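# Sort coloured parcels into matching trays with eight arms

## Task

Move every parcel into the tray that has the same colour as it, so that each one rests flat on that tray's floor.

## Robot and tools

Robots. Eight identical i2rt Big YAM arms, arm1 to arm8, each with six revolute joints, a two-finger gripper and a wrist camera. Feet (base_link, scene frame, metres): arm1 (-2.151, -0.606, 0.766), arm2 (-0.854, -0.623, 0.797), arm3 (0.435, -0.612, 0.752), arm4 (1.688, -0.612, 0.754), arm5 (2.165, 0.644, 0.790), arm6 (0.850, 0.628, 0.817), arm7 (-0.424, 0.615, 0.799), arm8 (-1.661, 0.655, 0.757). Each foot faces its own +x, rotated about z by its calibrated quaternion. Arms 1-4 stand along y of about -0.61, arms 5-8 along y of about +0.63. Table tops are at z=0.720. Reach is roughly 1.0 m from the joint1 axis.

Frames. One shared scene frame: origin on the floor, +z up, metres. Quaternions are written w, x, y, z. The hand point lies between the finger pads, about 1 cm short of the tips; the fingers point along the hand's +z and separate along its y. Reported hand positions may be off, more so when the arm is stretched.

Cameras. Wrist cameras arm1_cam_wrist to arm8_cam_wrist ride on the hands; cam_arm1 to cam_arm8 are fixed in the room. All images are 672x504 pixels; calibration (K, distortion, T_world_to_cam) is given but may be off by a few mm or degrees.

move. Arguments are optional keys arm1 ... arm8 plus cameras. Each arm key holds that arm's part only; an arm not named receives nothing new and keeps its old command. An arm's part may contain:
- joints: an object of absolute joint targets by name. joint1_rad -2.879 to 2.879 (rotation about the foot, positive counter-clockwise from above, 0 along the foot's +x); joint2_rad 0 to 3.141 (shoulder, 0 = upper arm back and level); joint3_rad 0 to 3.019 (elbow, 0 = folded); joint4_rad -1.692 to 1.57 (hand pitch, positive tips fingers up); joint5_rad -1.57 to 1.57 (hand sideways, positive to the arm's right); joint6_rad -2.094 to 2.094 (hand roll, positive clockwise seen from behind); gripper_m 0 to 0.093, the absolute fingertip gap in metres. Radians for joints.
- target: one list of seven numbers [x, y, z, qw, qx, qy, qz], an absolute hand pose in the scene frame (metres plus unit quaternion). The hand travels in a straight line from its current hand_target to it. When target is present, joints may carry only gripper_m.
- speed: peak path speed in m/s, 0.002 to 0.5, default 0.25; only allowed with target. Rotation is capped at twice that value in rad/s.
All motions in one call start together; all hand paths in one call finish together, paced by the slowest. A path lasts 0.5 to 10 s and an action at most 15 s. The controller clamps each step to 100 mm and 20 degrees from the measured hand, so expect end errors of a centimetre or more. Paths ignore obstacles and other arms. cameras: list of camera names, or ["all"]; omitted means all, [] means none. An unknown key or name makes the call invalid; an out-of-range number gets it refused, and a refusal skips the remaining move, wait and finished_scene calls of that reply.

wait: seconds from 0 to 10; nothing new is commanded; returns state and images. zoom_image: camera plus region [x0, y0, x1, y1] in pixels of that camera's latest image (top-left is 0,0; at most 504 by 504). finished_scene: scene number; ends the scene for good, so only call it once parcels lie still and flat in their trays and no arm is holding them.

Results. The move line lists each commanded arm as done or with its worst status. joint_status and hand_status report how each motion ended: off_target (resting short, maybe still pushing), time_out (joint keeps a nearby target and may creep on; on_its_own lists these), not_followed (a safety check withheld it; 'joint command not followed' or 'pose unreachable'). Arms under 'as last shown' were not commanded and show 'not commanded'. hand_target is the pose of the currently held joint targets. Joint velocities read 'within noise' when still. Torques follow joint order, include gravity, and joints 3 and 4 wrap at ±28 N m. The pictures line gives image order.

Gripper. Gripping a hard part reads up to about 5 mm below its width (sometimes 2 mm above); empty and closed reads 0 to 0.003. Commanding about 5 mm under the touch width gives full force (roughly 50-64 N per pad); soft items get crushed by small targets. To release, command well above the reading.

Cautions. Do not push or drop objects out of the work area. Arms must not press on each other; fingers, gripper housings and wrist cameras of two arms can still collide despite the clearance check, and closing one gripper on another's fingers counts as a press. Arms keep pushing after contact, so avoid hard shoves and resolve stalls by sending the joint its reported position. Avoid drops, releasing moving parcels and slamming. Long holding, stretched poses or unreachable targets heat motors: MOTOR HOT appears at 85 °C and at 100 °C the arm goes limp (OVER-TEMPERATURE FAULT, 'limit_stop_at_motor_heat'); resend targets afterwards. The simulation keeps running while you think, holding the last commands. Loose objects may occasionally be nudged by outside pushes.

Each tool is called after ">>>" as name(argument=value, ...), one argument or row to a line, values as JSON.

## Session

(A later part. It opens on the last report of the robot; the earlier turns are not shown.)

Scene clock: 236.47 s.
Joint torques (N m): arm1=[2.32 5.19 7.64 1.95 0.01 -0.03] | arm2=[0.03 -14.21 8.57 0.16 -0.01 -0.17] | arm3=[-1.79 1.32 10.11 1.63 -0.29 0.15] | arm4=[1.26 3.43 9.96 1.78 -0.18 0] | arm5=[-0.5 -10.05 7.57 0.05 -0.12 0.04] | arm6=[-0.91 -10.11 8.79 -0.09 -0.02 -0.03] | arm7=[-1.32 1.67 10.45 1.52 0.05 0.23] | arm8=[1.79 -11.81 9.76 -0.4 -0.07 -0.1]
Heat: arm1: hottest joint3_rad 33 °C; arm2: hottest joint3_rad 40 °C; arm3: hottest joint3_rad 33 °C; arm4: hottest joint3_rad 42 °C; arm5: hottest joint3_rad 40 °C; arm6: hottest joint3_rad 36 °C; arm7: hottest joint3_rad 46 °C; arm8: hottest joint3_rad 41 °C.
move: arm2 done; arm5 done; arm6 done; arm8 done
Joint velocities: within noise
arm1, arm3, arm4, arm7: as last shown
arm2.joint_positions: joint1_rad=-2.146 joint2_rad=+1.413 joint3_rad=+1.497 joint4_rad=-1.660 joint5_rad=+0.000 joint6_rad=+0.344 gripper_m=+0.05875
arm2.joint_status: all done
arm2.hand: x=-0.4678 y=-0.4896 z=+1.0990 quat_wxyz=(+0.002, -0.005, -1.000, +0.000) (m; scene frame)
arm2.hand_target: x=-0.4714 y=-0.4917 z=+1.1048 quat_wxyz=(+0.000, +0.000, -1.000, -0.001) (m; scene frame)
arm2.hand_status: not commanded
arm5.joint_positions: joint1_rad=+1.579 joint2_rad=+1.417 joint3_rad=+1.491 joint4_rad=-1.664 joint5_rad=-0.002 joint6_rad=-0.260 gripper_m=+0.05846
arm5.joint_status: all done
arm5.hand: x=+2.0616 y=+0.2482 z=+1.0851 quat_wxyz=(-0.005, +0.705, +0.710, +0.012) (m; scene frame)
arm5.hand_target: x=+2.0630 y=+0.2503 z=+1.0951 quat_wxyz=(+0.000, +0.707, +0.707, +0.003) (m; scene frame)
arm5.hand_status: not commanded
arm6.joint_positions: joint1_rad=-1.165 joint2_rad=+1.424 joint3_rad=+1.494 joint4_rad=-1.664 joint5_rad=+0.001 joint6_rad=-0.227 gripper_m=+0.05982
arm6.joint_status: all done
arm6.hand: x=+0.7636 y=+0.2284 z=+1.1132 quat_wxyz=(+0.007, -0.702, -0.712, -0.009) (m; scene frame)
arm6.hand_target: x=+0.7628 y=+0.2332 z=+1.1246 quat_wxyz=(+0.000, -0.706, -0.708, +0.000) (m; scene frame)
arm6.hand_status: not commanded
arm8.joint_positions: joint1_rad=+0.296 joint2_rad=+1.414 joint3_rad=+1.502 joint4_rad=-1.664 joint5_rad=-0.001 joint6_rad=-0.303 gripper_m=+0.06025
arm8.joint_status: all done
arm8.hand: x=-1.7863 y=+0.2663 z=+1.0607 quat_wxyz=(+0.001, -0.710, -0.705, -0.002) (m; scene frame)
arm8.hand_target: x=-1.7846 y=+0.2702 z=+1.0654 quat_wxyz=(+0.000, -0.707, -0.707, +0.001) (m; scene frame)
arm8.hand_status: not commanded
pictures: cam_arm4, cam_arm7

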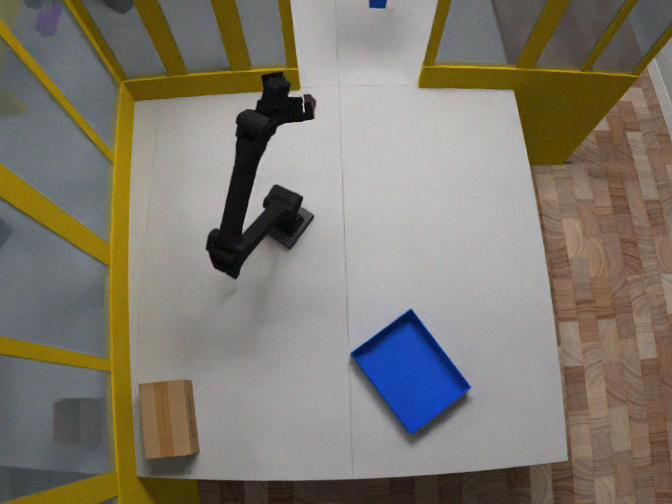

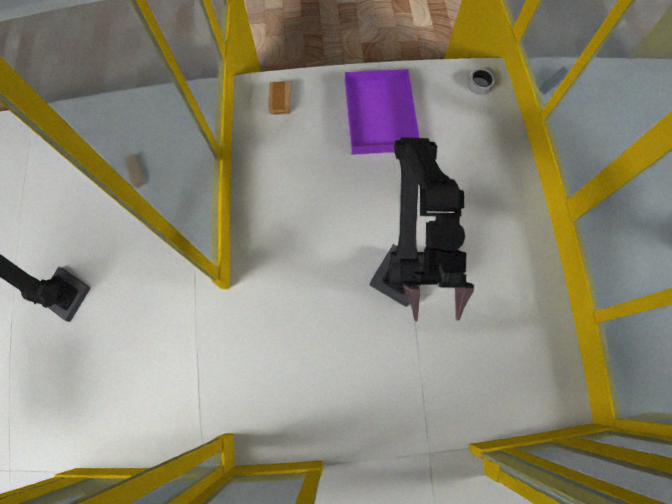

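>>> move(
  arm2={"target":[-0.21,-0.40,0.87,0,0,1,0]},
  arm5={"target":[2.0,0,0.87,0,0.7071,0.7071,0]},
  arm6={"target":[0.71,0,0.87,0,0.7071,0.7071,0]},
  arm8={"target":[-1.87,0,0.87,0,0.7071,0.7071,0]},
  cameras=[],
)

>>> move(
  arm2={"target":[-0.21,-0.40,0.757,0,0,1,0],"speed":0.15},
  arm5={"target":[2.0,0,0.760,0,0.7071,0.7071,0],"speed":0.15},
  arm6={"target":[0.71,0,0.764,0,0.7071,0.7071,0],"speed":0.15},
  arm8={"target":[-1.87,0,0.756,0,0.7071,0.7071,0],"speed":0.15},
  cameras=[],
)

>>> move(
  arm2={"target":[-0.21,-0.40,0.746,0,0,1,0],"speed":0.05},
  arm5={"target":[2.0,0,0.749,0,0.7071,0.7071,0],"speed":0.05},
  arm6={"target":[0.71,0,0.752,0,0.7071,0.7071,0],"speed":0.05},
  arm8={"target":[-1.87,0,0.745,0,0.7071,0.7071,0],"speed":0.05},
  cameras=["arm8_cam_wrist"],
)

Scene clock: 252.10 s.
Joint torques (N m): arm1=[1.85 5.54 7.69 2.06 0 -0.05] | arm2=[0.09 -25.17 11.77 0.16 0.07 -0.16] | arm3=[-1.73 1.44 10.14 1.62 -0.28 0.16] | arm4=[1.26 3.43 9.96 1.77 -0.18 0] | arm5=[-0.62 -18.73 9.94 0.05 -0.09 0.05] | arm6=[-1.14 -15.62 11.97 0.1 -0.03 -0.02] | arm7=[-0.97 1.49 10.45 1.63 0.04 0.21] | arm8=[1.9 -21.42 14.68 -0.62 -0.06 -0.08]
Heat: arm1: hottest joint3_rad 33 °C; arm2: hottest joint3_rad 40 °C; arm3: hottest joint3_rad 34 °C; arm4: hottest joint3_rad 42 °C; arm5: hottest joint3_rad 41 °C; arm6: hottest joint3_rad 36 °C; arm7: hottest joint3_rad 46 °C; arm8: hottest joint3_rad 41 °C.
move: arm2 off_target; arm5 off_target; arm6 off_target; arm8 off_target
Joint velocities: within noise
arm1.joint_positions: joint1_rad=+1.547 joint2_rad=+0.456 joint3_rad=+1.438 joint4_rad=-1.139 joint5_rad=+0.003 joint6_rad=-0.422 gripper_m=+0.09014
arm1.joint_status: not commanded
arm1.hand: x=-2.0804 y=-0.4496 z=+1.4021 quat_wxyz=(-0.609, +0.534, -0.545, -0.218) (m; scene frame)
arm1.hand_target: x=-2.0849 y=-0.4534 z=+1.4100 quat_wxyz=(-0.615, +0.535, -0.534, -0.223) (m; scene frame)
arm1.hand_status: not commanded
arm2.joint_positions: joint1_rad=-2.146 joint2_rad=+2.214 joint3_rad=+1.987 joint4_rad=-1.372 joint5_rad=+0.000 joint6_rad=+0.344 gripper_m=+0.05875
arm2.joint_status: not commanded
arm2.hand: x=-0.2224 y=-0.4040 z=+0.8583 quat_wxyz=(+0.013, -0.005, -1.000, +0.004) (m; scene frame)
arm2.hand_target: x=-0.2107 y=-0.4002 z=+0.8700 quat_wxyz=(+0.000, +0.000, -1.000, +0.000) (m; scene frame)
arm2.hand_status: off_target (0.018 m and 1.7 deg from the pose sent, 0.356 m and 0.6 deg at the start)
arm3.joint_positions: joint1_rad=-1.364 joint2_rad=+0.566 joint3_rad=+1.355 joint4_rad=-1.309 joint5_rad=+0.004 joint6_rad=-0.405 gripper_m=+0.09006
arm3.joint_status: not commanded
arm3.hand: x=+0.5203 y=-0.4119 z=+1.2929 quat_wxyz=(-0.470, +0.611, -0.610, -0.185) (m; scene frame)
arm3.hand_target: x=+0.5216 y=-0.4152 z=+1.3062 quat_wxyz=(-0.481, +0.597, -0.613, -0.192) (m; scene frame)
arm3.hand_status: not commanded
arm4.joint_positions: joint1_rad=+0.133 joint2_rad=+0.526 joint3_rad=+1.372 joint4_rad=-1.530 joint5_rad=+0.002 joint6_rad=-0.462 gripper_m=+0.09012
arm4.joint_status: not commanded
arm4.hand: x=+1.7747 y=-0.4545 z=+1.2609 quat_wxyz=(-0.402, +0.632, -0.650, -0.131) (m; scene frame)
arm4.hand_target: x=+1.7711 y=-0.4555 z=+1.2701 quat_wxyz=(-0.411, +0.636, -0.638, -0.137) (m; scene frame)
arm4.hand_status: not commanded
arm5.joint_positions: joint1_rad=+1.579 joint2_rad=+2.162 joint3_rad=+1.899 joint4_rad=-1.351 joint5_rad=+0.000 joint6_rad=-0.259 gripper_m=+0.05846
arm5.joint_status: not commanded
arm5.hand: x=+2.0021 y=+0.0170 z=+0.8478 quat_wxyz=(-0.012, +0.705, +0.709, +0.022) (m; scene frame)
arm5.hand_target: x=+2.0004 y=+0.0011 z=+0.8704 quat_wxyz=(+0.000, +0.707, +0.707, +0.000) (m; scene frame)
arm5.hand_status: off_target (0.028 m and 2.9 deg from the pose sent, 0.334 m and 1.6 deg at the start)
arm6.joint_positions: joint1_rad=-1.165 joint2_rad=+2.121 joint3_rad=+1.760 joint4_rad=-1.258 joint5_rad=+0.001 joint6_rad=-0.227 gripper_m=+0.05982
arm6.joint_status: not commanded
arm6.hand: x=+0.7183 y=+0.0191 z=+0.8544 quat_wxyz=(+0.013, -0.702, -0.712, -0.020) (m; scene frame)
arm6.hand_target: x=+0.7102 y=+0.0011 z=+0.8704 quat_wxyz=(+0.000, -0.707, -0.707, +0.000) (m; scene frame)
arm6.hand_status: off_target (0.026 m and 2.9 deg from the pose sent, 0.338 m and 1.5 deg at the start)
arm7.joint_positions: joint1_rad=-1.014 joint2_rad=+0.535 joint3_rad=+1.368 joint4_rad=-1.177 joint5_rad=-0.003 joint6_rad=-0.099 gripper_m=+0.09010
arm7.joint_status: not commanded
arm7.hand: x=-0.4414 y=+0.3949 z=+1.3802 quat_wxyz=(-0.368, -0.573, -0.584, +0.441) (m; scene frame)
arm7.hand_target: x=-0.4435 y=+0.3991 z=+1.3915 quat_wxyz=(-0.374, -0.574, -0.573, +0.450) (m; scene frame)
arm7.hand_status: not commanded
arm8.joint_positions: joint1_rad=+0.296 joint2_rad=+2.211 joint3_rad=+2.090 joint4_rad=-1.478 joint5_rad=-0.001 joint6_rad=-0.303 gripper_m=+0.06025
arm8.joint_status: not commanded
arm8.hand: x=-1.8675 y=+0.0129 z=+0.8595 quat_wxyz=(+0.006, -0.710, -0.704, -0.012) (m; scene frame)
arm8.hand_target: x=-1.8698 y=+0.0007 z=+0.8702 quat_wxyz=(+0.000, -0.707, -0.707, +0.001) (m; scene frame)
arm8.hand_status: off_target (0.017 m and 1.6 deg from the pose sent, 0.338 m and 0.5 deg at the start)
pictures: none
No camera images: "cameras" was empty.

Scene clock: 253.57 s.
Joint torques (N m): arm1=[2.2 5.71 7.71 1.95 0.02 -0.06] | arm2=[0.21 -25.7 8.43 0.85 -0.02 -0.11] | arm3=[-1.79 1.32 10.11 1.61 -0.28 0.17] | arm4=[1.26 3.49 9.96 1.78 -0.18 -0.01] | arm5=[-0.38 -19.08 6.42 0.7 -0.05 0.07] | arm6=[-1.08 -16.09 7.8 0.54 -0.03 -0.02] | arm7=[-1.14 1.67 10.51 1.59 0.03 0.21] | arm8=[2.02 -22.36 9.8 0.14 -0.06 -0.08]
Heat: arm1: hottest joint3_rad 33 °C; arm2: hottest joint3_rad 40 °C; arm3: hottest joint3_rad 34 °C; arm4: hottest joint3_rad 42 °C; arm5: hottest joint3_rad 41 °C; arm6: hottest joint3_rad 36 °C; arm7: hottest joint3_rad 46 °C; arm8: hottest joint3_rad 40 °C.
move: arm2 done; arm5 done; arm6 done; arm8 done
Joint velocities: within noise
arm1, arm3, arm4, arm7: as last shown
arm2.joint_positions: joint1_rad=-2.146 joint2_rad=+2.320 joint3_rad=+1.909 joint4_rad=-1.168 joint5_rad=+0.003 joint6_rad=+0.344 gripper_m=+0.05875
arm2.joint_status: not commanded
arm2.hand: x=-0.2140 y=-0.4014 z=+0.7602 quat_wxyz=(+0.004, -0.005, -1.000, +0.002) (m; scene frame)
arm2.hand_target: x=-0.2100 y=-0.4000 z=+0.7570 quat_wxyz=(+0.000, +0.000, -1.000, +0.000) (m; scene frame)
arm2.hand_status: done (0.005 m and 0.8 deg from the pose sent, 0.102 m and 1.7 deg at the start)
arm5.joint_positions: joint1_rad=+1.579 joint2_rad=+2.267 joint3_rad=+1.826 joint4_rad=-1.147 joint5_rad=+0.000 joint6_rad=-0.259 gripper_m=+0.05846
arm5.joint_status: not commanded
arm5.hand: x=+1.9999 y=+0.0076 z=+0.7542 quat_wxyz=(-0.005, +0.705, +0.709, +0.011) (m; scene frame)
arm5.hand_target: x=+2.0001 y=+0.0001 z=+0.7601 quat_wxyz=(+0.000, +0.707, +0.707, +0.000) (m; scene frame)
arm5.hand_status: done (0.010 m and 1.5 deg from the pose sent, 0.089 m and 2.9 deg at the start)
arm6.joint_positions: joint1_rad=-1.165 joint2_rad=+2.244 joint3_rad=+1.719 joint4_rad=-1.062 joint5_rad=+0.001 joint6_rad=-0.226 gripper_m=+0.05982
arm6.joint_status: not commanded
arm6.hand: x=+0.7154 y=+0.0050 z=+0.7642 quat_wxyz=(+0.005, -0.702, -0.712, -0.006) (m; scene frame)
arm6.hand_target: x=+0.7100 y=+0.0001 z=+0.7640 quat_wxyz=(+0.000, -0.707, -0.707, +0.000) (m; scene frame)
arm6.hand_status: done (0.007 m and 1.2 deg from the pose sent, 0.093 m and 2.9 deg at the start)
arm8.joint_positions: joint1_rad=+0.296 joint2_rad=+2.297 joint3_rad=+1.975 joint4_rad=-1.257 joint5_rad=-0.001 joint6_rad=-0.303 gripper_m=+0.06025
arm8.joint_status: not commanded
arm8.hand: x=-1.8704 y=+0.0038 z=+0.7599 quat_wxyz=(+0.001, -0.710, -0.705, -0.004) (m; scene frame)
arm8.hand_target: x=-1.8700 y=+0.0001 z=+0.7559 quat_wxyz=(+0.000, -0.707, -0.707, +0.000) (m; scene frame)
arm8.hand_status: done (0.006 m and 0.6 deg from the pose sent, 0.104 m and 1.6 deg at the start)
pictures: none
No camera images: "cameras" was empty.

Scene clock: 254.53 s.
Joint torques (N m): arm1=[2.55 5.48 7.6 1.95 0.01 -0.04] | arm2=[0.21 -24.64 7.76 1.13 -0.03 -0.16] | arm3=[-1.79 1.26 10.13 1.61 -0.28 0.16] | arm4=[1.26 3.43 9.96 1.78 -0.18 0] | arm5=[-0.5 -18.26 6.17 0.98 -0.04 0.04] | arm6=[-1.14 -15.15 7.35 0.91 -0.02 -0.02] | arm7=[-1.03 1.49 10.47 1.63 0.04 0.22] | arm8=[2.14 -21.83 8.9 0.4 -0.06 -0.07]
Heat: arm1: hottest joint3_rad 33 °C; arm2: hottest joint3_rad 40 °C; arm3: hottest joint3_rad 34 °C; arm4: hottest joint3_rad 42 °C; arm5: hottest joint3_rad 41 °C; arm6: hottest joint3_rad 36 °C; arm7: hottest joint3_rad 46 °C; arm8: hottest joint3_rad 40 °C.
move: arm2 off_target; arm5 done; arm6 off_target; arm8 off_target
Joint velocities: within noise
arm1, arm3, arm4, arm7: as last shown
arm1.hand_target: x=-2.0849 y=-0.4534 z=+1.4100 quat_wxyz=(-0.615, +0.535, -0.535, -0.223) (m; scene frame)
arm2.joint_positions: joint1_rad=-2.146 joint2_rad=+2.320 joint3_rad=+1.909 joint4_rad=-1.155 joint5_rad=+0.003 joint6_rad=+0.344 gripper_m=+0.05875
arm2.joint_status: not commanded
arm2.hand: x=-0.2110 y=-0.4003 z=+0.7602 quat_wxyz=(-0.002, -0.005, -1.000, +0.000) (m; scene frame)
arm2.hand_target: x=-0.2103 y=-0.4001 z=+0.7462 quat_wxyz=(+0.000, +0.000, -1.000, +0.000) (m; scene frame)
arm2.hand_status: off_target (0.014 m and 0.6 deg from the pose sent, 0.015 m and 0.8 deg at the start)
arm5.joint_positions: joint1_rad=+1.579 joint2_rad=+2.268 joint3_rad=+1.826 joint4_rad=-1.133 joint5_rad=+0.000 joint6_rad=-0.259 gripper_m=+0.05846
arm5.joint_status: not commanded
arm5.hand: x=+1.9990 y=+0.0042 z=+0.7537 quat_wxyz=(-0.002, +0.705, +0.709, +0.005) (m; scene frame)
arm5.hand_target: x=+2.0001 y=+0.0000 z=+0.7491 quat_wxyz=(+0.000, +0.707, +0.707, +0.000) (m; scene frame)
arm5.hand_status: done (0.006 m and 0.7 deg from the pose sent, 0.009 m and 1.5 deg at the start)
arm6.joint_positions: joint1_rad=-1.165 joint2_rad=+2.244 joint3_rad=+1.719 joint4_rad=-1.050 joint5_rad=+0.001 joint6_rad=-0.226 gripper_m=+0.05982
arm6.joint_status: not commanded
arm6.hand: x=+0.7147 y=+0.0022 z=+0.7641 quat_wxyz=(+0.001, -0.702, -0.712, -0.001) (m; scene frame)
arm6.hand_target: x=+0.7101 y=+0.0004 z=+0.7521 quat_wxyz=(+0.000, -0.707, -0.707, +0.000) (m; scene frame)
arm6.hand_status: off_target (0.013 m and 0.8 deg from the pose sent, 0.014 m and 1.2 deg at the start)
arm8.joint_positions: joint1_rad=+0.296 joint2_rad=+2.297 joint3_rad=+1.975 joint4_rad=-1.238 joint5_rad=-0.001 joint6_rad=-0.303 gripper_m=+0.06025
arm8.joint_status: not commanded
arm8.hand: x=-1.8719 y=-0.0007 z=+0.7600 quat_wxyz=(-0.003, -0.710, -0.704, +0.005) (m; scene frame)
arm8.hand_target: x=-1.8700 y=+0.0003 z=+0.7451 quat_wxyz=(+0.000, -0.707, -0.707, +0.000) (m; scene frame)
arm8.hand_status: off_target (0.015 m and 0.8 deg from the pose sent, 0.016 m and 0.6 deg at the start)
pictures: arm8_cam_wrist
camera_calibration:
arm8_cam_wrist: T_world_to_cam=[[-0.999886, 0.0128418, -0.00797206, -1.86463], [0.00580775, 0.813347, 0.58175, -0.426317], [0.0139548, 0.581637, -0.813329, 0.765217], [0, 0, 0, 1]] pos_world=[-1.87262, -0.0743893, 0.855518]

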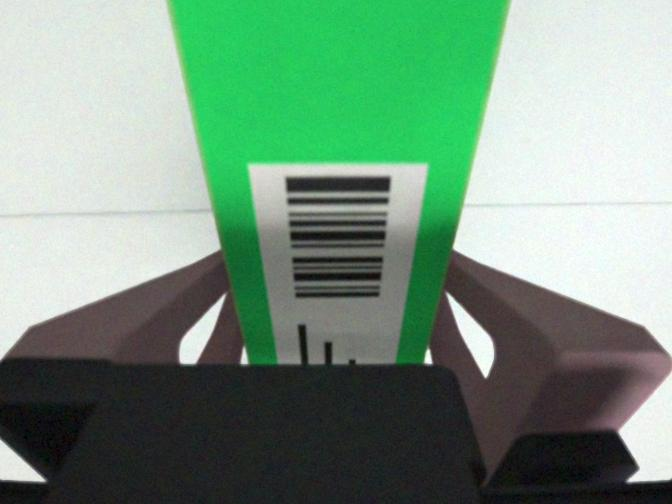

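>>> move(
  arm2={"joints":{"gripper_m":0.09}},
  arm5={"joints":{"gripper_m":0.09}},
  arm6={"joints":{"gripper_m":0.09}},
  arm8={"joints":{"gripper_m":0.09}},
  cameras=[],
)

>>> move(
  arm2={"target":[-0.215,-0.40,0.90,0,0,1,0]},
  arm5={"target":[2.0,0,0.90,0,0.7071,0.7071,0]},
  arm6={"target":[0.71,0,0.90,0,0.7071,0.7071,0]},
  arm8={"target":[-1.87,0,0.90,0,0.7071,0.7071,0]},
  cameras=["arm5_cam_wrist","arm6_cam_wrist","arm8_cam_wrist"],
)

>>> move(
  arm2={"joints":{"joint2_rad":0.55,"joint3_rad":1.43,"joint4_rad":-1.5}},
  arm5={"joints":{"joint2_rad":0.55,"joint3_rad":1.43,"joint4_rad":-1.5}},
  arm6={"joints":{"joint2_rad":0.55,"joint3_rad":1.43,"joint4_rad":-1.5}},
  arm8={"joints":{"joint2_rad":0.55,"joint3_rad":1.43,"joint4_rad":-1.5}},
  arm1={"joints":{"joint2_rad":1.4,"joint3_rad":1.5,"joint4_rad":-1.67}},
  arm3={"joints":{"joint2_rad":1.4,"joint3_rad":1.5,"joint4_rad":-1.67}},
  arm4={"joints":{"joint2_rad":1.4,"joint3_rad":1.5,"joint4_rad":-1.67}},
  cameras=[],
)

>>> move(
  arm1={"target":[-1.87,0,0.86,0,-0.7071,0.7071,0]},
  arm3={"target":[0.714,0,0.86,0,-0.7071,0.7071,0]},
  arm4={"target":[2.0,0,0.86,0,-0.7071,0.7071,0]},
  cameras=["arm1_cam_wrist","arm3_cam_wrist","arm4_cam_wrist"],
)

Scene clock: 277.27 s.
Joint torques (N m): arm1=[2.37 5.6 7.65 2.06 0.01 -0.04] | arm2=[0.15 -24.59 7.77 0.94 -0.03 -0.16] | arm3=[-1.85 1.38 10.13 1.62 -0.29 0.16] | arm4=[1.26 3.43 9.95 1.78 -0.18 -0.01] | arm5=[-0.38 -18.08 6.24 0.72 -0.1 0.06] | arm6=[-1.03 -15.5 7.35 0.59 -0.02 -0.02] | arm7=[-1.08 1.61 10.44 1.61 0.04 0.21] | arm8=[2.14 -21.54 8.96 0.34 -0.09 -0.08]
Heat: arm1: hottest joint3_rad 33 °C; arm2: hottest joint3_rad 39 °C; arm3: hottest joint3_rad 34 °C; arm4: hottest joint3_rad 42 °C; arm5: hottest joint2_rad 39 °C; arm6: hottest joint2_rad 37 °C; arm7: hottest joint3_rad 47 °C; arm8: hottest joint3_rad 39 °C.
move: arm2 done; arm5 done; arm6 done; arm8 done
Joint velocities: within noise
arm1, arm3, arm4, arm7: as last shown
arm2.joint_positions: joint1_rad=-2.146 joint2_rad=+2.320 joint3_rad=+1.909 joint4_rad=-1.150 joint5_rad=+0.003 joint6_rad=+0.344 gripper_m=+0.08982
arm2.joint_status: all done
arm2.hand: x=-0.2098 y=-0.3999 z=+0.7602 quat_wxyz=(-0.005, -0.005, -1.000, -0.001) (m; scene frame)
arm2.hand_target: x=-0.2103 y=-0.4001 z=+0.7462 quat_wxyz=(+0.000, +0.000, -1.000, +0.000) (m; scene frame)
arm2.hand_status: not commanded
arm5.joint_positions: joint1_rad=+1.579 joint2_rad=+2.268 joint3_rad=+1.826 joint4_rad=-1.129 joint5_rad=+0.000 joint6_rad=-0.259 gripper_m=+0.08979
arm5.joint_status: all done
arm5.hand: x=+1.9987 y=+0.0033 z=+0.7537 quat_wxyz=(-0.001, +0.705, +0.709, +0.004) (m; scene frame)
arm5.hand_target: x=+2.0001 y=+0.0000 z=+0.7492 quat_wxyz=(+0.000, +0.707, +0.707, +0.000) (m; scene frame)
arm5.hand_status: not commanded
arm6.joint_positions: joint1_rad=-1.165 joint2_rad=+2.249 joint3_rad=+1.719 joint4_rad=-1.041 joint5_rad=+0.001 joint6_rad=-0.226 gripper_m=+0.08979
arm6.joint_status: all done
arm6.hand: x=+0.7144 y=+0.0008 z=+0.7611 quat_wxyz=(+0.000, -0.702, -0.712, +0.001) (m; scene frame)
arm6.hand_target: x=+0.7101 y=+0.0004 z=+0.7521 quat_wxyz=(+0.000, -0.707, -0.707, +0.000) (m; scene frame)
arm6.hand_status: not commanded
arm8.joint_positions: joint1_rad=+0.296 joint2_rad=+2.297 joint3_rad=+1.975 joint4_rad=-1.238 joint5_rad=-0.001 joint6_rad=-0.303 gripper_m=+0.08984
arm8.joint_status: all done
arm8.hand: x=-1.8719 y=-0.0007 z=+0.7600 quat_wxyz=(-0.003, -0.710, -0.704, +0.005) (m; scene frame)
arm8.hand_target: x=-1.8700 y=+0.0003 z=+0.7451 quat_wxyz=(+0.000, -0.707, -0.707, +0.000) (m; scene frame)
arm8.hand_status: not commanded
pictures: none
No camera images: "cameras" was empty.

Scene clock: 278.83 s.
Joint torques (N m): arm1=[2.32 5.36 7.68 1.91 0 -0.06] | arm2=[0.44 -23.71 11.23 0.13 -0.03 -0.14] | arm3=[-1.67 1.38 10.1 1.61 -0.28 0.16] | arm4=[1.32 3.43 9.96 1.78 -0.18 0] | arm5=[-0.38 -17.26 9.46 -0.12 -0.09 0.02] | arm6=[-1.14 -16.62 11.59 -0.21 -0.03 -0.02] | arm7=[-1.26 1.73 10.48 1.61 0.04 0.23] | arm8=[2.02 -21.01 14.57 -0.61 -0.08 -0.07]
Heat: arm1: hottest joint3_rad 33 °C; arm2: hottest joint3_rad 39 °C; arm3: hottest joint3_rad 34 °C; arm4: hottest joint3_rad 42 °C; arm5: hottest joint2_rad 39 °C; arm6: hottest joint2_rad 37 °C; arm7: hottest joint3_rad 47 °C; arm8: hottest joint3_rad 39 °C.
move: arm2 done; arm5 off_target; arm6 off_target; arm8 off_target
Joint velocities: within noise
arm1, arm3, arm4, arm7: as last shown
arm2.joint_positions: joint1_rad=-2.146 joint2_rad=+2.171 joint3_rad=+2.024 joint4_rad=-1.429 joint5_rad=+0.003 joint6_rad=+0.344 gripper_m=+0.08992
arm2.joint_status: not commanded
arm2.hand: x=-0.2226 y=-0.4045 z=+0.9000 quat_wxyz=(+0.002, -0.005, -1.000, +0.002) (m; scene frame)
arm2.hand_target: x=-0.2153 y=-0.4001 z=+0.9000 quat_wxyz=(-0.001, +0.000, -1.000, +0.000) (m; scene frame)
arm2.hand_status: done (0.009 m and 0.7 deg from the pose sent, 0.140 m and 0.8 deg at the start)
arm5.joint_positions: joint1_rad=+1.579 joint2_rad=+2.134 joint3_rad=+1.960 joint4_rad=-1.414 joint5_rad=+0.000 joint6_rad=-0.258 gripper_m=+0.08988
arm5.joint_status: not commanded
arm5.hand: x=+2.0004 y=+0.0109 z=+0.8884 quat_wxyz=(-0.005, +0.705, +0.709, +0.011) (m; scene frame)
arm5.hand_target: x=+2.0002 y=+0.0005 z=+0.9002 quat_wxyz=(+0.000, +0.707, +0.707, +0.000) (m; scene frame)
arm5.hand_status: off_target (0.016 m and 1.4 deg from the pose sent, 0.147 m and 0.6 deg at the start)
arm6.joint_positions: joint1_rad=-1.165 joint2_rad=+2.110 joint3_rad=+1.809 joint4_rad=-1.313 joint5_rad=+0.001 joint6_rad=-0.226 gripper_m=+0.08988
arm6.joint_status: not commanded
arm6.hand: x=+0.7173 y=+0.0139 z=+0.8790 quat_wxyz=(+0.012, -0.702, -0.712, -0.018) (m; scene frame)
arm6.hand_target: x=+0.7102 y=+0.0009 z=+0.9001 quat_wxyz=(+0.000, -0.707, -0.707, +0.000) (m; scene frame)
arm6.hand_status: off_target (0.026 m and 2.6 deg from the pose sent, 0.139 m and 0.8 deg at the start; pose on its path clipped on 2 of 47 steps)
arm8.joint_positions: joint1_rad=+0.296 joint2_rad=+2.201 joint3_rad=+2.164 joint4_rad=-1.553 joint5_rad=-0.001 joint6_rad=-0.303 gripper_m=+0.08992
arm8.joint_status: not commanded
arm8.hand: x=-1.8681 y=+0.0111 z=+0.8944 quat_wxyz=(+0.004, -0.710, -0.704, -0.009) (m; scene frame)
arm8.hand_target: x=-1.8699 y=+0.0006 z=+0.9001 quat_wxyz=(+0.000, -0.707, -0.707, +0.001) (m; scene frame)
arm8.hand_status: off_target (0.013 m and 1.2 deg from the pose sent, 0.140 m and 0.8 deg at the start; pose on its path clipped on 4 of 47 steps)
pictures: arm5_cam_wrist, arm6_cam_wrist, arm8_cam_wrist
camera_calibration:
arm5_cam_wrist: T_world_to_cam=[[-0.999982, 0.00550275, -0.00224157, 2.00344], [0.00312579, 0.808022, 0.589144, -0.530819], [0.00505315, 0.589127, -0.808025, 0.825451], [0, 0, 0, 1]] pos_world=[2.00089, -0.0684057, 0.984205]
arm6_cam_wrist: T_world_to_cam=[[-0.999778, -0.0209491, -0.00227451, 0.717945], [-0.0179971, 0.792741, 0.609293, -0.527823], [-0.0109611, 0.609199, -0.792942, 0.820777], [0, 0, 0, 1]] pos_world=[0.717283, -0.0665491, 0.97406]
arm8_cam_wrist: T_world_to_cam=[[-0.999769, 0.0132064, -0.0169751, -1.85163], [0.000241546, 0.796118, 0.605141, -0.545292], [0.021506, 0.604997, -0.795937, 0.865916], [0, 0, 0, 1]] pos_world=[-1.8697, -0.0653062, 0.987762]

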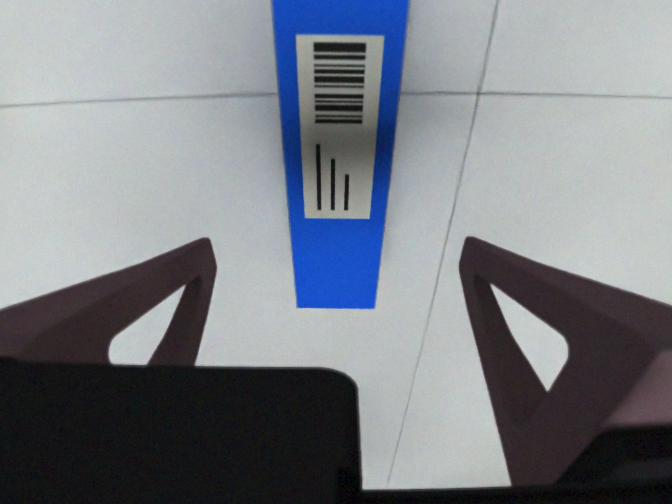

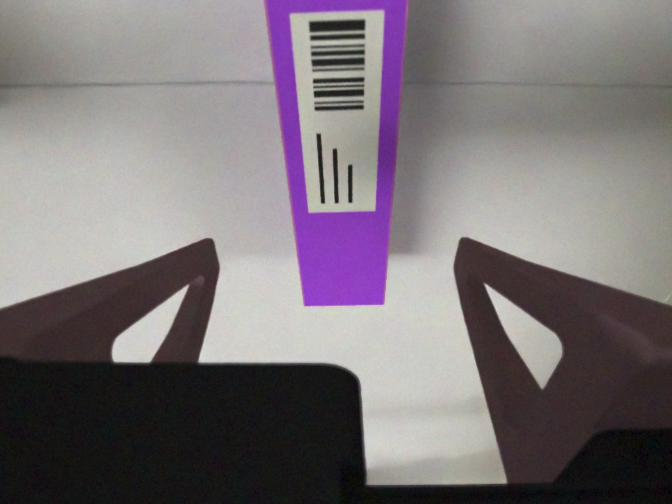

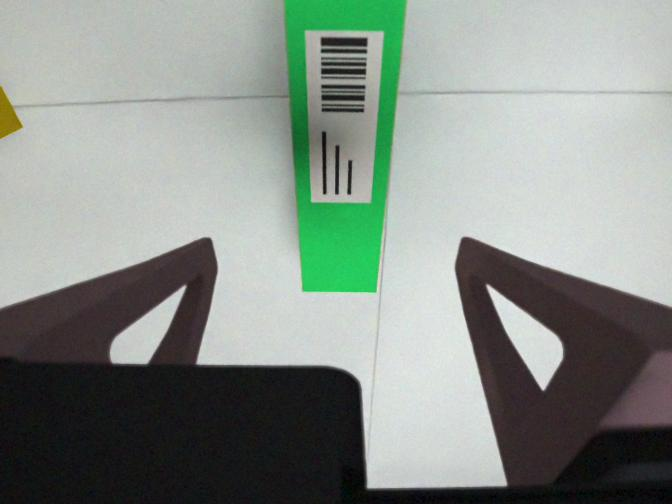

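Scene clock: 280.90 s.
Joint torques (N m): arm1=[1.85 -9.93 9.52 -0.12 -0.03 -0.05] | arm2=[0.38 3.55 6.56 1.61 -0.04 -0.16] | arm3=[-1.79 -14.15 11.1 -0.28 -0.29 0.12] | arm4=[1.32 -9.05 11.45 -0.24 -0.19 -0.03] | arm5=[-0.79 4.72 5.71 1.11 -0.05 0.08] | arm6=[-1.14 3.37 7.01 1.13 -0.02 -0.02] | arm7=[-1.08 1.61 10.44 1.62 0.04 0.21] | arm8=[2.14 4.42 7.42 1.61 -0.04 -0.06]
Heat: arm1: hottest joint3_rad 33 °C; arm2: hottest joint3_rad 39 °C; arm3: hottest joint3_rad 34 °C; arm4: hottest joint3_rad 42 °C; arm5: hottest joint2_rad 39 °C; arm6: hottest joint2_rad 36 °C; arm7: hottest joint3_rad 47 °C; arm8: hottest joint3_rad 39 °C.
move: arm1 done; arm2 done; arm3 done; arm4 done; arm5 done; arm6 done; arm8 done
Joint velocities: within noise
arm1.joint_positions: joint1_rad=+1.547 joint2_rad=+1.396 joint3_rad=+1.489 joint4_rad=-1.659 joint5_rad=+0.002 joint6_rad=-0.423 gripper_m=+0.09014
arm1.joint_status: all done
arm1.hand: x=-1.9766 y=-0.2389 z=+1.0677 quat_wxyz=(+0.000, +0.698, -0.716, +0.005) (m; scene frame)
arm1.hand_target: x=-1.9812 y=-0.2363 z=+1.0701 quat_wxyz=(+0.002, +0.705, -0.709, +0.005) (m; scene frame)
arm1.hand_status: not commanded
arm2.joint_positions: joint1_rad=-2.146 joint2_rad=+0.549 joint3_rad=+1.432 joint4_rad=-1.491 joint5_rad=+0.003 joint6_rad=+0.344 gripper_m=+0.08992
arm2.joint_status: all done
arm2.hand: x=-0.6849 y=-0.5657 z=+1.3380 quat_wxyz=(-0.437, -0.005, -0.886, -0.153) (m; scene frame)
arm2.hand_target: x=-0.6858 y=-0.5653 z=+1.3352 quat_wxyz=(-0.432, -0.001, -0.889, -0.151) (m; scene frame)
arm2.hand_status: not commanded
arm3.joint_positions: joint1_rad=-1.365 joint2_rad=+1.418 joint3_rad=+1.478 joint4_rad=-1.658 joint5_rad=+0.004 joint6_rad=-0.405 gripper_m=+0.09006
arm3.joint_status: all done
arm3.hand: x=+0.5945 y=-0.2408 z=+1.0470 quat_wxyz=(+0.008, +0.707, -0.707, +0.007) (m; scene frame)
arm3.hand_target: x=+0.5984 y=-0.2440 z=+1.0622 quat_wxyz=(-0.004, +0.697, -0.717, +0.000) (m; scene frame)
arm3.hand_status: not commanded
arm4.joint_positions: joint1_rad=+0.134 joint2_rad=+1.396 joint3_rad=+1.485 joint4_rad=-1.659 joint5_rad=+0.002 joint6_rad=-0.462 gripper_m=+0.09012
arm4.joint_status: all done
arm4.hand: x=+1.8799 y=-0.2519 z=+1.0514 quat_wxyz=(+0.007, +0.699, -0.715, +0.000) (m; scene frame)
arm4.hand_target: x=+1.8752 y=-0.2480 z=+1.0555 quat_wxyz=(+0.007, +0.707, -0.707, -0.001) (m; scene frame)
arm4.hand_status: not commanded
arm5.joint_positions: joint1_rad=+1.579 joint2_rad=+0.545 joint3_rad=+1.426 joint4_rad=-1.489 joint5_rad=+0.000 joint6_rad=-0.258 gripper_m=+0.08988
arm5.joint_status: all done
arm5.hand: x=+2.1177 y=+0.4684 z=+1.3283 quat_wxyz=(+0.233, +0.627, +0.629, -0.397) (m; scene frame)
arm5.hand_target: x=+2.1181 y=+0.4684 z=+1.3268 quat_wxyz=(+0.232, +0.630, +0.629, -0.391) (m; scene frame)
arm5.hand_status: not commanded
arm6.joint_positions: joint1_rad=-1.165 joint2_rad=+0.555 joint3_rad=+1.428 joint4_rad=-1.493 joint5_rad=+0.001 joint6_rad=-0.225 gripper_m=+0.08988
arm6.joint_status: all done
arm6.hand: x=+0.8117 y=+0.4514 z=+1.3545 quat_wxyz=(-0.245, -0.625, -0.633, +0.386) (m; scene frame)
arm6.hand_target: x=+0.8114 y=+0.4547 z=+1.3549 quat_wxyz=(-0.245, -0.629, -0.629, +0.386) (m; scene frame)
arm6.hand_status: not commanded
arm7: as last shown
arm8.joint_positions: joint1_rad=+0.296 joint2_rad=+0.550 joint3_rad=+1.434 joint4_rad=-1.507 joint5_rad=-0.001 joint6_rad=-0.303 gripper_m=+0.08992
arm8.joint_status: all done
arm8.hand: x=-1.7152 y=+0.4880 z=+1.2959 quat_wxyz=(-0.211, -0.631, -0.627, +0.405) (m; scene frame)
arm8.hand_target: x=-1.7156 y=+0.4862 z=+1.2954 quat_wxyz=(-0.210, -0.629, -0.628, +0.407) (m; scene frame)
arm8.hand_status: not commanded
pictures: none
No camera images: "cameras" was empty.

Scene clock: 283.37 s.
Joint torques (N m): arm1=[2.2 -19.19 12.16 -0.14 -0.06 -0.07] | arm2=[0.38 3.6 6.57 1.61 -0.04 -0.16] | arm3=[-1.85 -23.65 13.94 -0.24 -0.31 -0.21] | arm4=[1.44 -17.49 14.56 -0.2 -0.02 -0.02] | arm5=[-0.26 4.95 5.67 1.14 -0.06 0.04] | arm6=[-1.14 3.37 6.99 1.14 -0.01 -0.02] | arm7=[-1.08 1.67 10.45 1.61 0.04 0.22] | arm8=[1.96 4.13 7.45 1.58 -0.05 -0.06]
Heat: arm1: hottest joint3_rad 33 °C; arm2: hottest joint3_rad 39 °C; arm3: hottest joint3_rad 34 °C; arm4: hottest joint3_rad 43 °C; arm5: hottest joint3_rad 39 °C; arm6: hottest joint2_rad 36 °C; arm7: hottest joint3_rad 47 °C; arm8: hottest joint2_rad 38 °C.
move: arm1 off_target; arm3 off_target; arm4 off_target
Joint velocities: within noise
arm1.joint_positions: joint1_rad=+1.547 joint2_rad=+2.139 joint3_rad=+1.943 joint4_rad=-1.384 joint5_rad=-0.004 joint6_rad=-0.429 gripper_m=+0.09014
arm1.joint_status: not commanded
arm1.hand: x=-1.8682 y=-0.0146 z=+0.8533 quat_wxyz=(+0.008, +0.700, -0.714, +0.005) (m; scene frame)
arm1.hand_target: x=-1.8704 y=-0.0005 z=+0.8600 quat_wxyz=(-0.001, +0.707, -0.707, +0.000) (m; scene frame)
arm1.hand_status: off_target (0.016 m and 1.5 deg from the pose sent, 0.334 m and 1.5 deg at the start)
arm2, arm5, arm6, arm7, arm8: as last shown
arm3.joint_positions: joint1_rad=-1.373 joint2_rad=+2.179 joint3_rad=+1.990 joint4_rad=-1.428 joint5_rad=+0.002 joint6_rad=-0.412 gripper_m=+0.09006
arm3.joint_status: not commanded
arm3.hand: x=+0.6993 y=-0.0102 z=+0.8416 quat_wxyz=(+0.017, +0.707, -0.707, +0.009) (m; scene frame)
arm3.hand_target: x=+0.7137 y=-0.0011 z=+0.8603 quat_wxyz=(-0.001, +0.707, -0.707, +0.000) (m; scene frame)
arm3.hand_status: off_target (0.026 m and 2.3 deg from the pose sent, 0.327 m and 1.2 deg at the start)
arm4.joint_positions: joint1_rad=+0.136 joint2_rad=+2.173 joint3_rad=+2.059 joint4_rad=-1.455 joint5_rad=+0.004 joint6_rad=-0.462 gripper_m=+0.09012
arm4.joint_status: not commanded
arm4.hand: x=+2.0022 y=-0.0156 z=+0.8586 quat_wxyz=(+0.006, +0.700, -0.714, +0.001) (m; scene frame)
arm4.hand_target: x=+1.9995 y=-0.0006 z=+0.8601 quat_wxyz=(-0.001, +0.707, -0.707, +0.000) (m; scene frame)
arm4.hand_status: off_target (0.016 m and 1.4 deg from the pose sent, 0.338 m and 1.5 deg at the start)
pictures: arm1_cam_wrist, arm3_cam_wrist, arm4_cam_wrist
camera_calibration:
arm1_cam_wrist: T_world_to_cam=[[0.999347, -0.0349775, -0.00909606, 1.87534], [-0.0229154, -0.80787, 0.588915, -0.552454], [-0.0279472, -0.588321, -0.808144, 0.755335], [0, 0, 0, 1]] pos_world=[-1.86567, 0.0636635, 0.952826]
arm3_cam_wrist: T_world_to_cam=[[0.999982, -0.00587403, -0.00153803, -0.699179], [-0.00370103, -0.790437, 0.612532, -0.515158], [-0.00481375, -0.612515, -0.790445, 0.786352], [0, 0, 0, 1]] pos_world=[0.701044, 0.0703449, 0.936043]
arm4_cam_wrist: T_world_to_cam=[[0.999969, -0.00673343, 0.00410764, -2.0083], [-0.00786056, -0.807789, 0.589419, -0.498185], [-0.000650706, -0.589433, -0.807817, 0.810595], [0, 0, 0, 1]] pos_world=[2.00485, 0.0618396, 0.956701]

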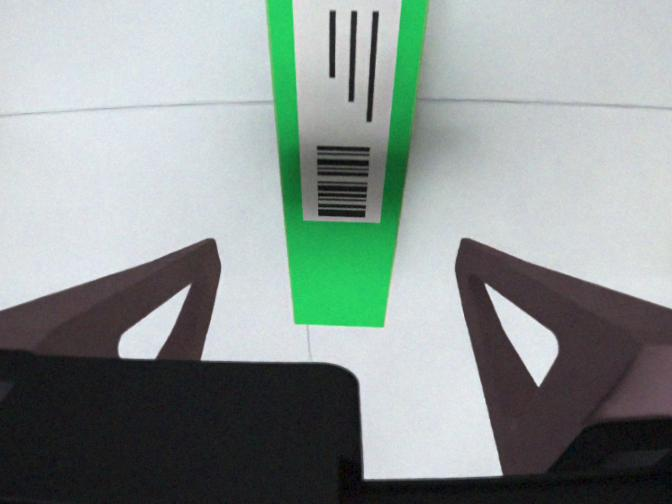

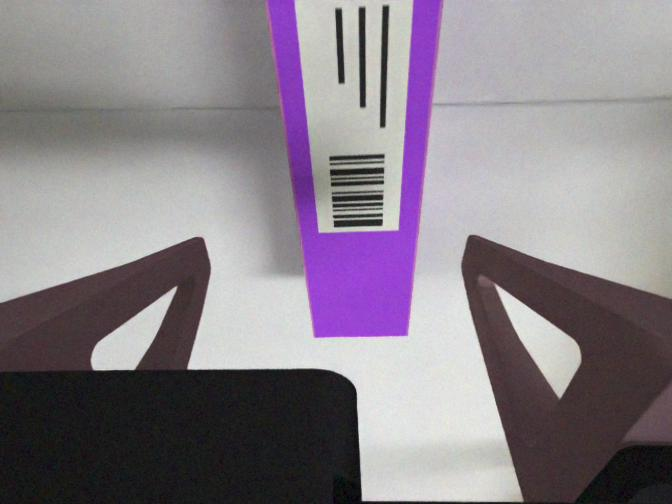

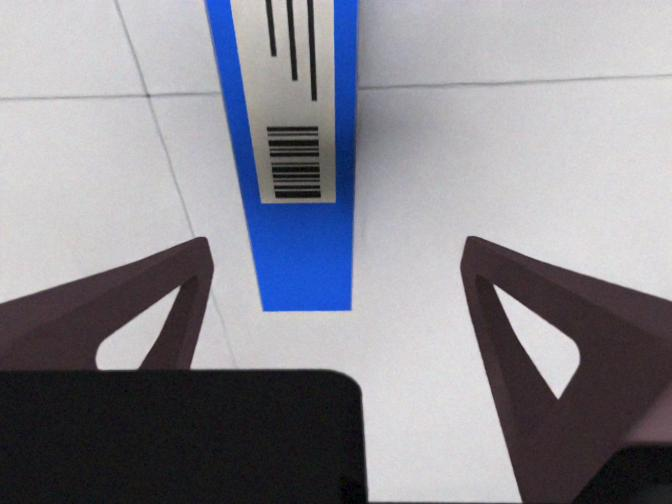

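>>> move(
  arm1={"target":[-1.867,0.001,0.755,0,-0.7071,0.7071,0],"speed":0.2},
  arm3={"target":[0.718,0.002,0.757,0,-0.7071,0.7071,0],"speed":0.2},
  arm4={"target":[1.982,0.002,0.750,0,-0.7071,0.7071,0],"speed":0.2},
  cameras=["arm1_cam_wrist","arm3_cam_wrist","arm4_cam_wrist"],
)

>>> move(
  arm1={"joints":{"gripper_m":0.04}},
  arm3={"joints":{"gripper_m":0.04}},
  arm4={"joints":{"gripper_m":0.04}},
  cameras=[],
)

>>> move(
  arm1={"target":[-1.867,0.001,0.88,0,-0.7071,0.7071,0]},
  arm3={"target":[0.714,0.0,0.88,0,-0.7071,0.7071,0]},
  arm4={"target":[1.984,0.0,0.88,0,-0.7071,0.7071,0]},
  cameras=[],
)

>>> move(
  arm1={"joints":{"joint2_rad":1.4,"joint3_rad":1.5,"joint4_rad":-1.67}},
  arm3={"joints":{"joint2_rad":1.4,"joint3_rad":1.5,"joint4_rad":-1.67}},
  arm4={"joints":{"joint2_rad":1.4,"joint3_rad":1.5,"joint4_rad":-1.67}},
  cameras=["cam_arm4"],
)

Scene clock: 300.20 s.
Joint torques (N m): arm1=[1.9 -20.42 8.21 0.79 -0.09 -0.06] | arm2=[0.44 3.55 6.57 1.61 -0.04 -0.16] | arm3=[-1.9 -25.47 9.4 0.59 -0.28 -0.22] | arm4=[1.26 -18.32 10.13 0.73 -0.04 0.12] | arm5=[-0.79 4.95 5.72 1.16 -0.08 0.05] | arm6=[-1.14 3.31 6.98 1.14 -0.02 -0.02] | arm7=[-1.2 1.38 10.45 1.59 0.03 0.22] | arm8=[1.9 4.31 7.43 1.48 -0.04 -0.07]
Heat: arm1: hottest joint3_rad 35 °C; arm2: hottest joint3_rad 38 °C; arm3: hottest joint3_rad 37 °C; arm4: hottest joint3_rad 47 °C; arm5: hottest joint3_rad 38 °C; arm6: hottest joint2_rad 34 °C; arm7: hottest joint3_rad 47 °C; arm8: hottest joint3_rad 37 °C.
move: arm1 done; arm3 off_target; arm4 off_target
Joint velocities: within noise
arm1.joint_positions: joint1_rad=+1.547 joint2_rad=+2.243 joint3_rad=+1.872 joint4_rad=-1.196 joint5_rad=-0.004 joint6_rad=-0.431 gripper_m=+0.09014
arm1.joint_status: not commanded
arm1.hand: x=-1.8625 y=-0.0043 z=+0.7608 quat_wxyz=(+0.002, +0.701, -0.713, +0.002) (m; scene frame)
arm1.hand_target: x=-1.8671 y=+0.0009 z=+0.7551 quat_wxyz=(+0.000, +0.707, -0.707, +0.000) (m; scene frame)
arm1.hand_status: done (0.009 m and 1.0 deg from the pose sent, 0.100 m and 1.5 deg at the start)
arm2, arm5, arm6, arm7, arm8: as last shown
arm3.joint_positions: joint1_rad=-1.376 joint2_rad=+2.278 joint3_rad=+1.915 joint4_rad=-1.245 joint5_rad=+0.001 joint6_rad=-0.415 gripper_m=+0.09006
arm3.joint_status: not commanded
arm3.hand: x=+0.7057 y=-0.0016 z=+0.7495 quat_wxyz=(+0.013, +0.707, -0.707, +0.007) (m; scene frame)
arm3.hand_target: x=+0.7179 y=+0.0018 z=+0.7571 quat_wxyz=(+0.000, +0.707, -0.707, +0.000) (m; scene frame)
arm3.hand_status: off_target (0.015 m and 1.7 deg from the pose sent, 0.087 m and 2.3 deg at the start)
arm4.joint_positions: joint1_rad=+0.162 joint2_rad=+2.244 joint3_rad=+1.922 joint4_rad=-1.231 joint5_rad=+0.005 joint6_rad=-0.454 gripper_m=+0.09012
arm4.joint_status: not commanded
arm4.hand: x=+1.9881 y=-0.0036 z=+0.7620 quat_wxyz=(-0.002, +0.706, -0.708, -0.002) (m; scene frame)
arm4.hand_target: x=+1.9819 y=+0.0017 z=+0.7501 quat_wxyz=(+0.000, +0.707, -0.707, +0.000) (m; scene frame)
arm4.hand_status: off_target (0.015 m and 0.3 deg from the pose sent, 0.112 m and 1.4 deg at the start)
pictures: arm1_cam_wrist, arm3_cam_wrist, arm4_cam_wrist
camera_calibration:
arm1_cam_wrist: T_world_to_cam=[[0.999476, -0.0321692, -0.00358458, 1.86514], [-0.0241621, -0.815185, 0.578696, -0.484124], [-0.0215383, -0.578306, -0.815535, 0.704431], [0, 0, 0, 1]] pos_world=[-1.86069, 0.0727263, 0.861335]
arm3_cam_wrist: T_world_to_cam=[[0.999984, -0.00553311, 0.0013073, -0.707806], [-0.00519501, -0.795814, 0.605519, -0.445586], [-0.00231004, -0.605516, -0.79583, 0.721151], [0, 0, 0, 1]] pos_world=[0.707145, 0.0781482, 0.844649]
arm4_cam_wrist: T_world_to_cam=[[0.999871, 0.0105561, 0.0121468, -1.9996], [0.00160843, -0.816574, 0.577239, -0.441323], [0.0160122, -0.577145, -0.816485, 0.713148], [0, 0, 0, 1]] pos_world=[1.98863, 0.0723249, 0.861312]

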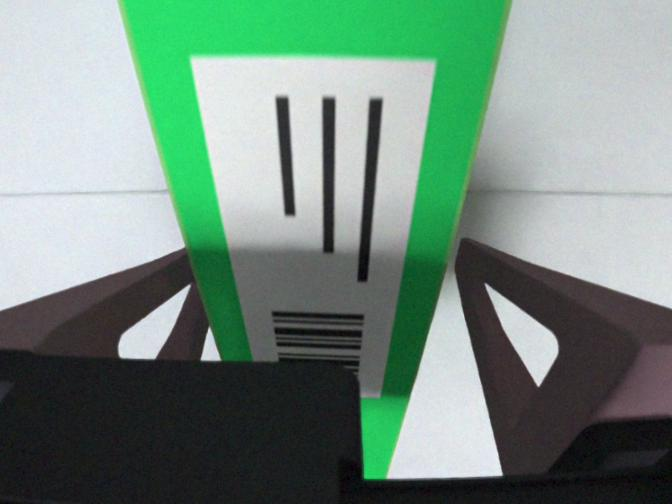

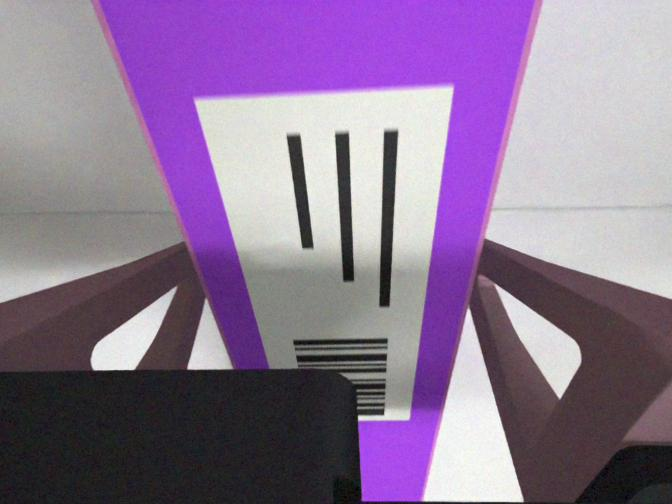

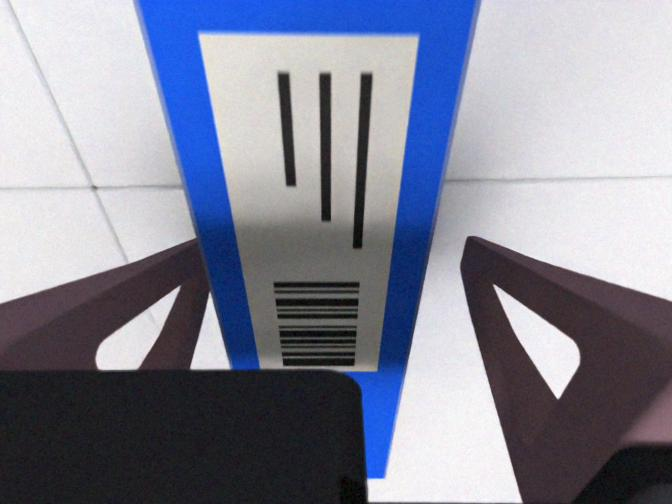

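Scene clock: 300.80 s.
Joint torques (N m): arm1=[2.14 -20.13 8.28 0.72 -0.03 -0.06] | arm2=[0.38 3.6 6.57 1.61 -0.04 -0.16] | arm3=[-1.79 -25 9.54 0.53 -0.27 -0.2] | arm4=[1.26 -18.26 10.13 0.73 -0.04 0.11] | arm5=[-1.03 4.54 5.65 1.24 -0.09 0.04] | arm6=[-1.14 3.25 6.98 1.17 -0.02 -0.01] | arm7=[-1.03 1.67 10.43 1.65 0.03 0.23] | arm8=[2.14 4.25 7.45 1.58 -0.06 -0.06]
Heat: arm1: hottest joint3_rad 35 °C; arm2: hottest joint3_rad 38 °C; arm3: hottest joint3_rad 37 °C; arm4: hottest joint3_rad 47 °C; arm5: hottest joint3_rad 38 °C; arm6: hottest joint2_rad 34 °C; arm7: hottest joint3_rad 47 °C; arm8: hottest joint3_rad 37 °C.
move: arm1 off_target; arm3 off_target; arm4 off_target
Joint velocities: within noise
arm1.joint_positions: joint1_rad=+1.547 joint2_rad=+2.243 joint3_rad=+1.872 joint4_rad=-1.196 joint5_rad=-0.005 joint6_rad=-0.432 gripper_m=+0.05935
arm1.joint_status: gripper_m off_target (ended at +0.05937, target +0.04000)
arm1.hand: x=-1.8627 y=-0.0042 z=+0.7608 quat_wxyz=(+0.002, +0.701, -0.713, +0.002) (m; scene frame)
arm1.hand_target: x=-1.8671 y=+0.0009 z=+0.7551 quat_wxyz=(+0.000, +0.707, -0.707, +0.000) (m; scene frame)
arm1.hand_status: not commanded
arm2, arm5, arm6, arm8: as last shown
arm3.joint_positions: joint1_rad=-1.377 joint2_rad=+2.278 joint3_rad=+1.915 joint4_rad=-1.245 joint5_rad=+0.001 joint6_rad=-0.417 gripper_m=+0.05915
arm3.joint_status: gripper_m off_target (ended at +0.05919, target +0.04000)
arm3.hand: x=+0.7060 y=-0.0015 z=+0.7495 quat_wxyz=(+0.013, +0.707, -0.707, +0.007) (m; scene frame)
arm3.hand_target: x=+0.7180 y=+0.0017 z=+0.7571 quat_wxyz=(+0.000, +0.707, -0.707, +0.000) (m; scene frame)
arm3.hand_status: not commanded
arm4.joint_positions: joint1_rad=+0.162 joint2_rad=+2.244 joint3_rad=+1.922 joint4_rad=-1.231 joint5_rad=+0.005 joint6_rad=-0.453 gripper_m=+0.05953
arm4.joint_status: gripper_m off_target (ended at +0.05956, target +0.04000)
arm4.hand: x=+1.9881 y=-0.0036 z=+0.7620 quat_wxyz=(-0.002, +0.706, -0.709, -0.002) (m; scene frame)
arm4.hand_target: x=+1.9819 y=+0.0017 z=+0.7501 quat_wxyz=(+0.000, +0.707, -0.707, +0.000) (m; scene frame)
arm4.hand_status: not commanded
arm7.joint_positions: joint1_rad=-1.014 joint2_rad=+0.535 joint3_rad=+1.368 joint4_rad=-1.177 joint5_rad=-0.003 joint6_rad=-0.099 gripper_m=+0.09010
arm7.joint_status: not commanded
arm7.hand: x=-0.4414 y=+0.3949 z=+1.3802 quat_wxyz=(-0.368, -0.573, -0.584, +0.441) (m; scene frame)
arm7.hand_target: x=-0.4435 y=+0.3991 z=+1.3915 quat_wxyz=(-0.374, -0.574, -0.573, +0.450) (m; scene frame)
arm7.hand_status: not commanded
pictures: none
No camera images: "cameras" was empty.

Scene clock: 302.30 s.
Joint torques (N m): arm1=[1.85 -18.73 11.9 -0.23 -0.04 -0.07] | arm2=[0.38 3.55 6.57 1.59 -0.04 -0.16] | arm3=[-1.61 -25.7 14.01 -0.51 -0.26 -0.17] | arm4=[0.97 -18.37 14.35 -0.23 -0.06 0.09] | arm5=[-0.56 4.07 5.82 1.2 -0.11 0.05] | arm6=[-1.08 3.25 6.97 1.14 -0.02 -0.02] | arm7=[-1.14 1.55 10.47 1.61 0.04 0.22] | arm8=[1.96 4.42 7.42 1.59 -0.06 -0.04]
Heat: arm1: hottest joint3_rad 35 °C; arm2: hottest joint3_rad 38 °C; arm3: hottest joint3_rad 36 °C; arm4: hottest joint3_rad 47 °C; arm5: hottest joint3_rad 37 °C; arm6: hottest joint2_rad 34 °C; arm7: hottest joint3_rad 47 °C; arm8: hottest joint3_rad 37 °C.
move: arm1 off_target; arm3 off_target; arm4 off_target
Joint velocities: within noise
arm1.joint_positions: joint1_rad=+1.547 joint2_rad=+2.134 joint3_rad=+1.996 joint4_rad=-1.436 joint5_rad=-0.005 joint6_rad=-0.433 gripper_m=+0.05935
arm1.joint_status: not commanded
arm1.hand: x=-1.8667 y=-0.0107 z=+0.8770 quat_wxyz=(+0.005, +0.702, -0.712, +0.003) (m; scene frame)
arm1.hand_target: x=-1.8673 y=+0.0006 z=+0.8800 quat_wxyz=(-0.001, +0.707, -0.707, +0.000) (m; scene frame)
arm1.hand_status: off_target (0.012 m and 1.1 deg from the pose sent, 0.119 m and 1.0 deg at the start)
arm2, arm5, arm6, arm7, arm8: as last shown
arm3.joint_positions: joint1_rad=-1.377 joint2_rad=+2.191 joint3_rad=+2.027 joint4_rad=-1.475 joint5_rad=+0.001 joint6_rad=-0.417 gripper_m=+0.05915
arm3.joint_status: not commanded
arm3.hand: x=+0.7012 y=-0.0117 z=+0.8480 quat_wxyz=(+0.028, +0.707, -0.707, +0.013) (m; scene frame)
arm3.hand_target: x=+0.7134 y=-0.0017 z=+0.8800 quat_wxyz=(+0.000, +0.707, -0.707, +0.000) (m; scene frame)
arm3.hand_status: off_target (0.036 m and 3.5 deg from the pose sent, 0.131 m and 1.7 deg at the start; pose on its path clipped on 5 of 45 steps)
arm4.joint_positions: joint1_rad=+0.162 joint2_rad=+2.158 joint3_rad=+2.062 joint4_rad=-1.486 joint5_rad=+0.005 joint6_rad=-0.453 gripper_m=+0.05953
arm4.joint_status: not commanded
arm4.hand: x=+1.9840 y=-0.0137 z=+0.8700 quat_wxyz=(+0.012, +0.706, -0.708, +0.003) (m; scene frame)
arm4.hand_target: x=+1.9837 y=-0.0007 z=+0.8801 quat_wxyz=(+0.000, +0.707, -0.707, +0.000) (m; scene frame)
arm4.hand_status: off_target (0.017 m and 1.5 deg from the pose sent, 0.118 m and 0.3 deg at the start)
pictures: none
No camera images: "cameras" was empty.

Scene clock: 303.97 s.
Joint torques (N m): arm1=[1.67 -9.99 8.14 0.02 -0.03 -0.06] | arm2=[0.38 3.55 6.57 1.61 -0.04 -0.16] | arm3=[-1.61 -11.99 9.55 -0.08 -0.27 -0.16] | arm4=[0.91 -8.29 9.89 0.01 -0.05 0.09] | arm5=[-0.32 4.31 5.57 1.09 -0.08 0.05] | arm6=[-1.14 3.25 6.98 1.14 -0.02 -0.02] | arm7=[-1.03 1.55 10.45 1.55 0.05 0.21] | arm8=[2.14 4.42 7.45 1.55 -0.05 -0.06]
Heat: arm1: hottest joint3_rad 36 °C; arm2: hottest joint3_rad 37 °C; arm3: hottest joint3_rad 36 °C; arm4: hottest joint3_rad 47 °C; arm5: hottest joint3_rad 37 °C; arm6: hottest joint2_rad 34 °C; arm7: hottest joint3_rad 47 °C; arm8: hottest joint3_rad 37 °C.
move: arm1 done; arm3 done; arm4 done
Joint velocities: within noise
arm1.joint_positions: joint1_rad=+1.547 joint2_rad=+1.393 joint3_rad=+1.507 joint4_rad=-1.663 joint5_rad=-0.005 joint6_rad=-0.433 gripper_m=+0.05935
arm1.joint_status: all done
arm1.hand: x=-1.9767 y=-0.2362 z=+1.0757 quat_wxyz=(-0.007, +0.702, -0.712, -0.002) (m; scene frame)
arm1.hand_target: x=-1.9806 y=-0.2366 z=+1.0702 quat_wxyz=(+0.004, +0.707, -0.707, +0.001) (m; scene frame)
arm1.hand_status: not commanded
arm2, arm5, arm6, arm7, arm8: as last shown
arm3.joint_positions: joint1_rad=-1.377 joint2_rad=+1.395 joint3_rad=+1.496 joint4_rad=-1.663 joint5_rad=+0.001 joint6_rad=-0.417 gripper_m=+0.05915
arm3.joint_status: all done
arm3.hand: x=+0.5979 y=-0.2437 z=+1.0624 quat_wxyz=(-0.008, +0.707, -0.707, -0.001) (m; scene frame)
arm3.hand_target: x=+0.6017 y=-0.2454 z=+1.0623 quat_wxyz=(-0.004, +0.707, -0.707, -0.001) (m; scene frame)
arm3.hand_status: not commanded
arm4.joint_positions: joint1_rad=+0.162 joint2_rad=+1.387 joint3_rad=+1.504 joint4_rad=-1.664 joint5_rad=+0.005 joint6_rad=-0.453 gripper_m=+0.05953
arm4.joint_status: all done
arm4.hand: x=+1.8711 y=-0.2459 z=+1.0621 quat_wxyz=(-0.005, +0.706, -0.709, -0.002) (m; scene frame)
arm4.hand_target: x=+1.8679 y=-0.2443 z=+1.0555 quat_wxyz=(+0.006, +0.707, -0.707, +0.002) (m; scene frame)
arm4.hand_status: not commanded
pictures: cam_arm4

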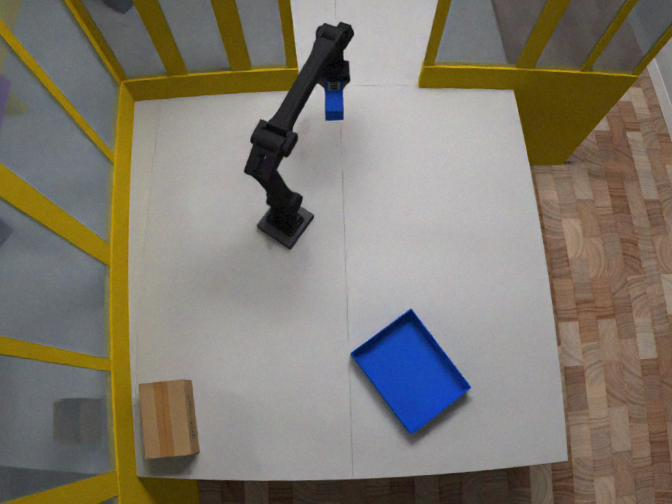

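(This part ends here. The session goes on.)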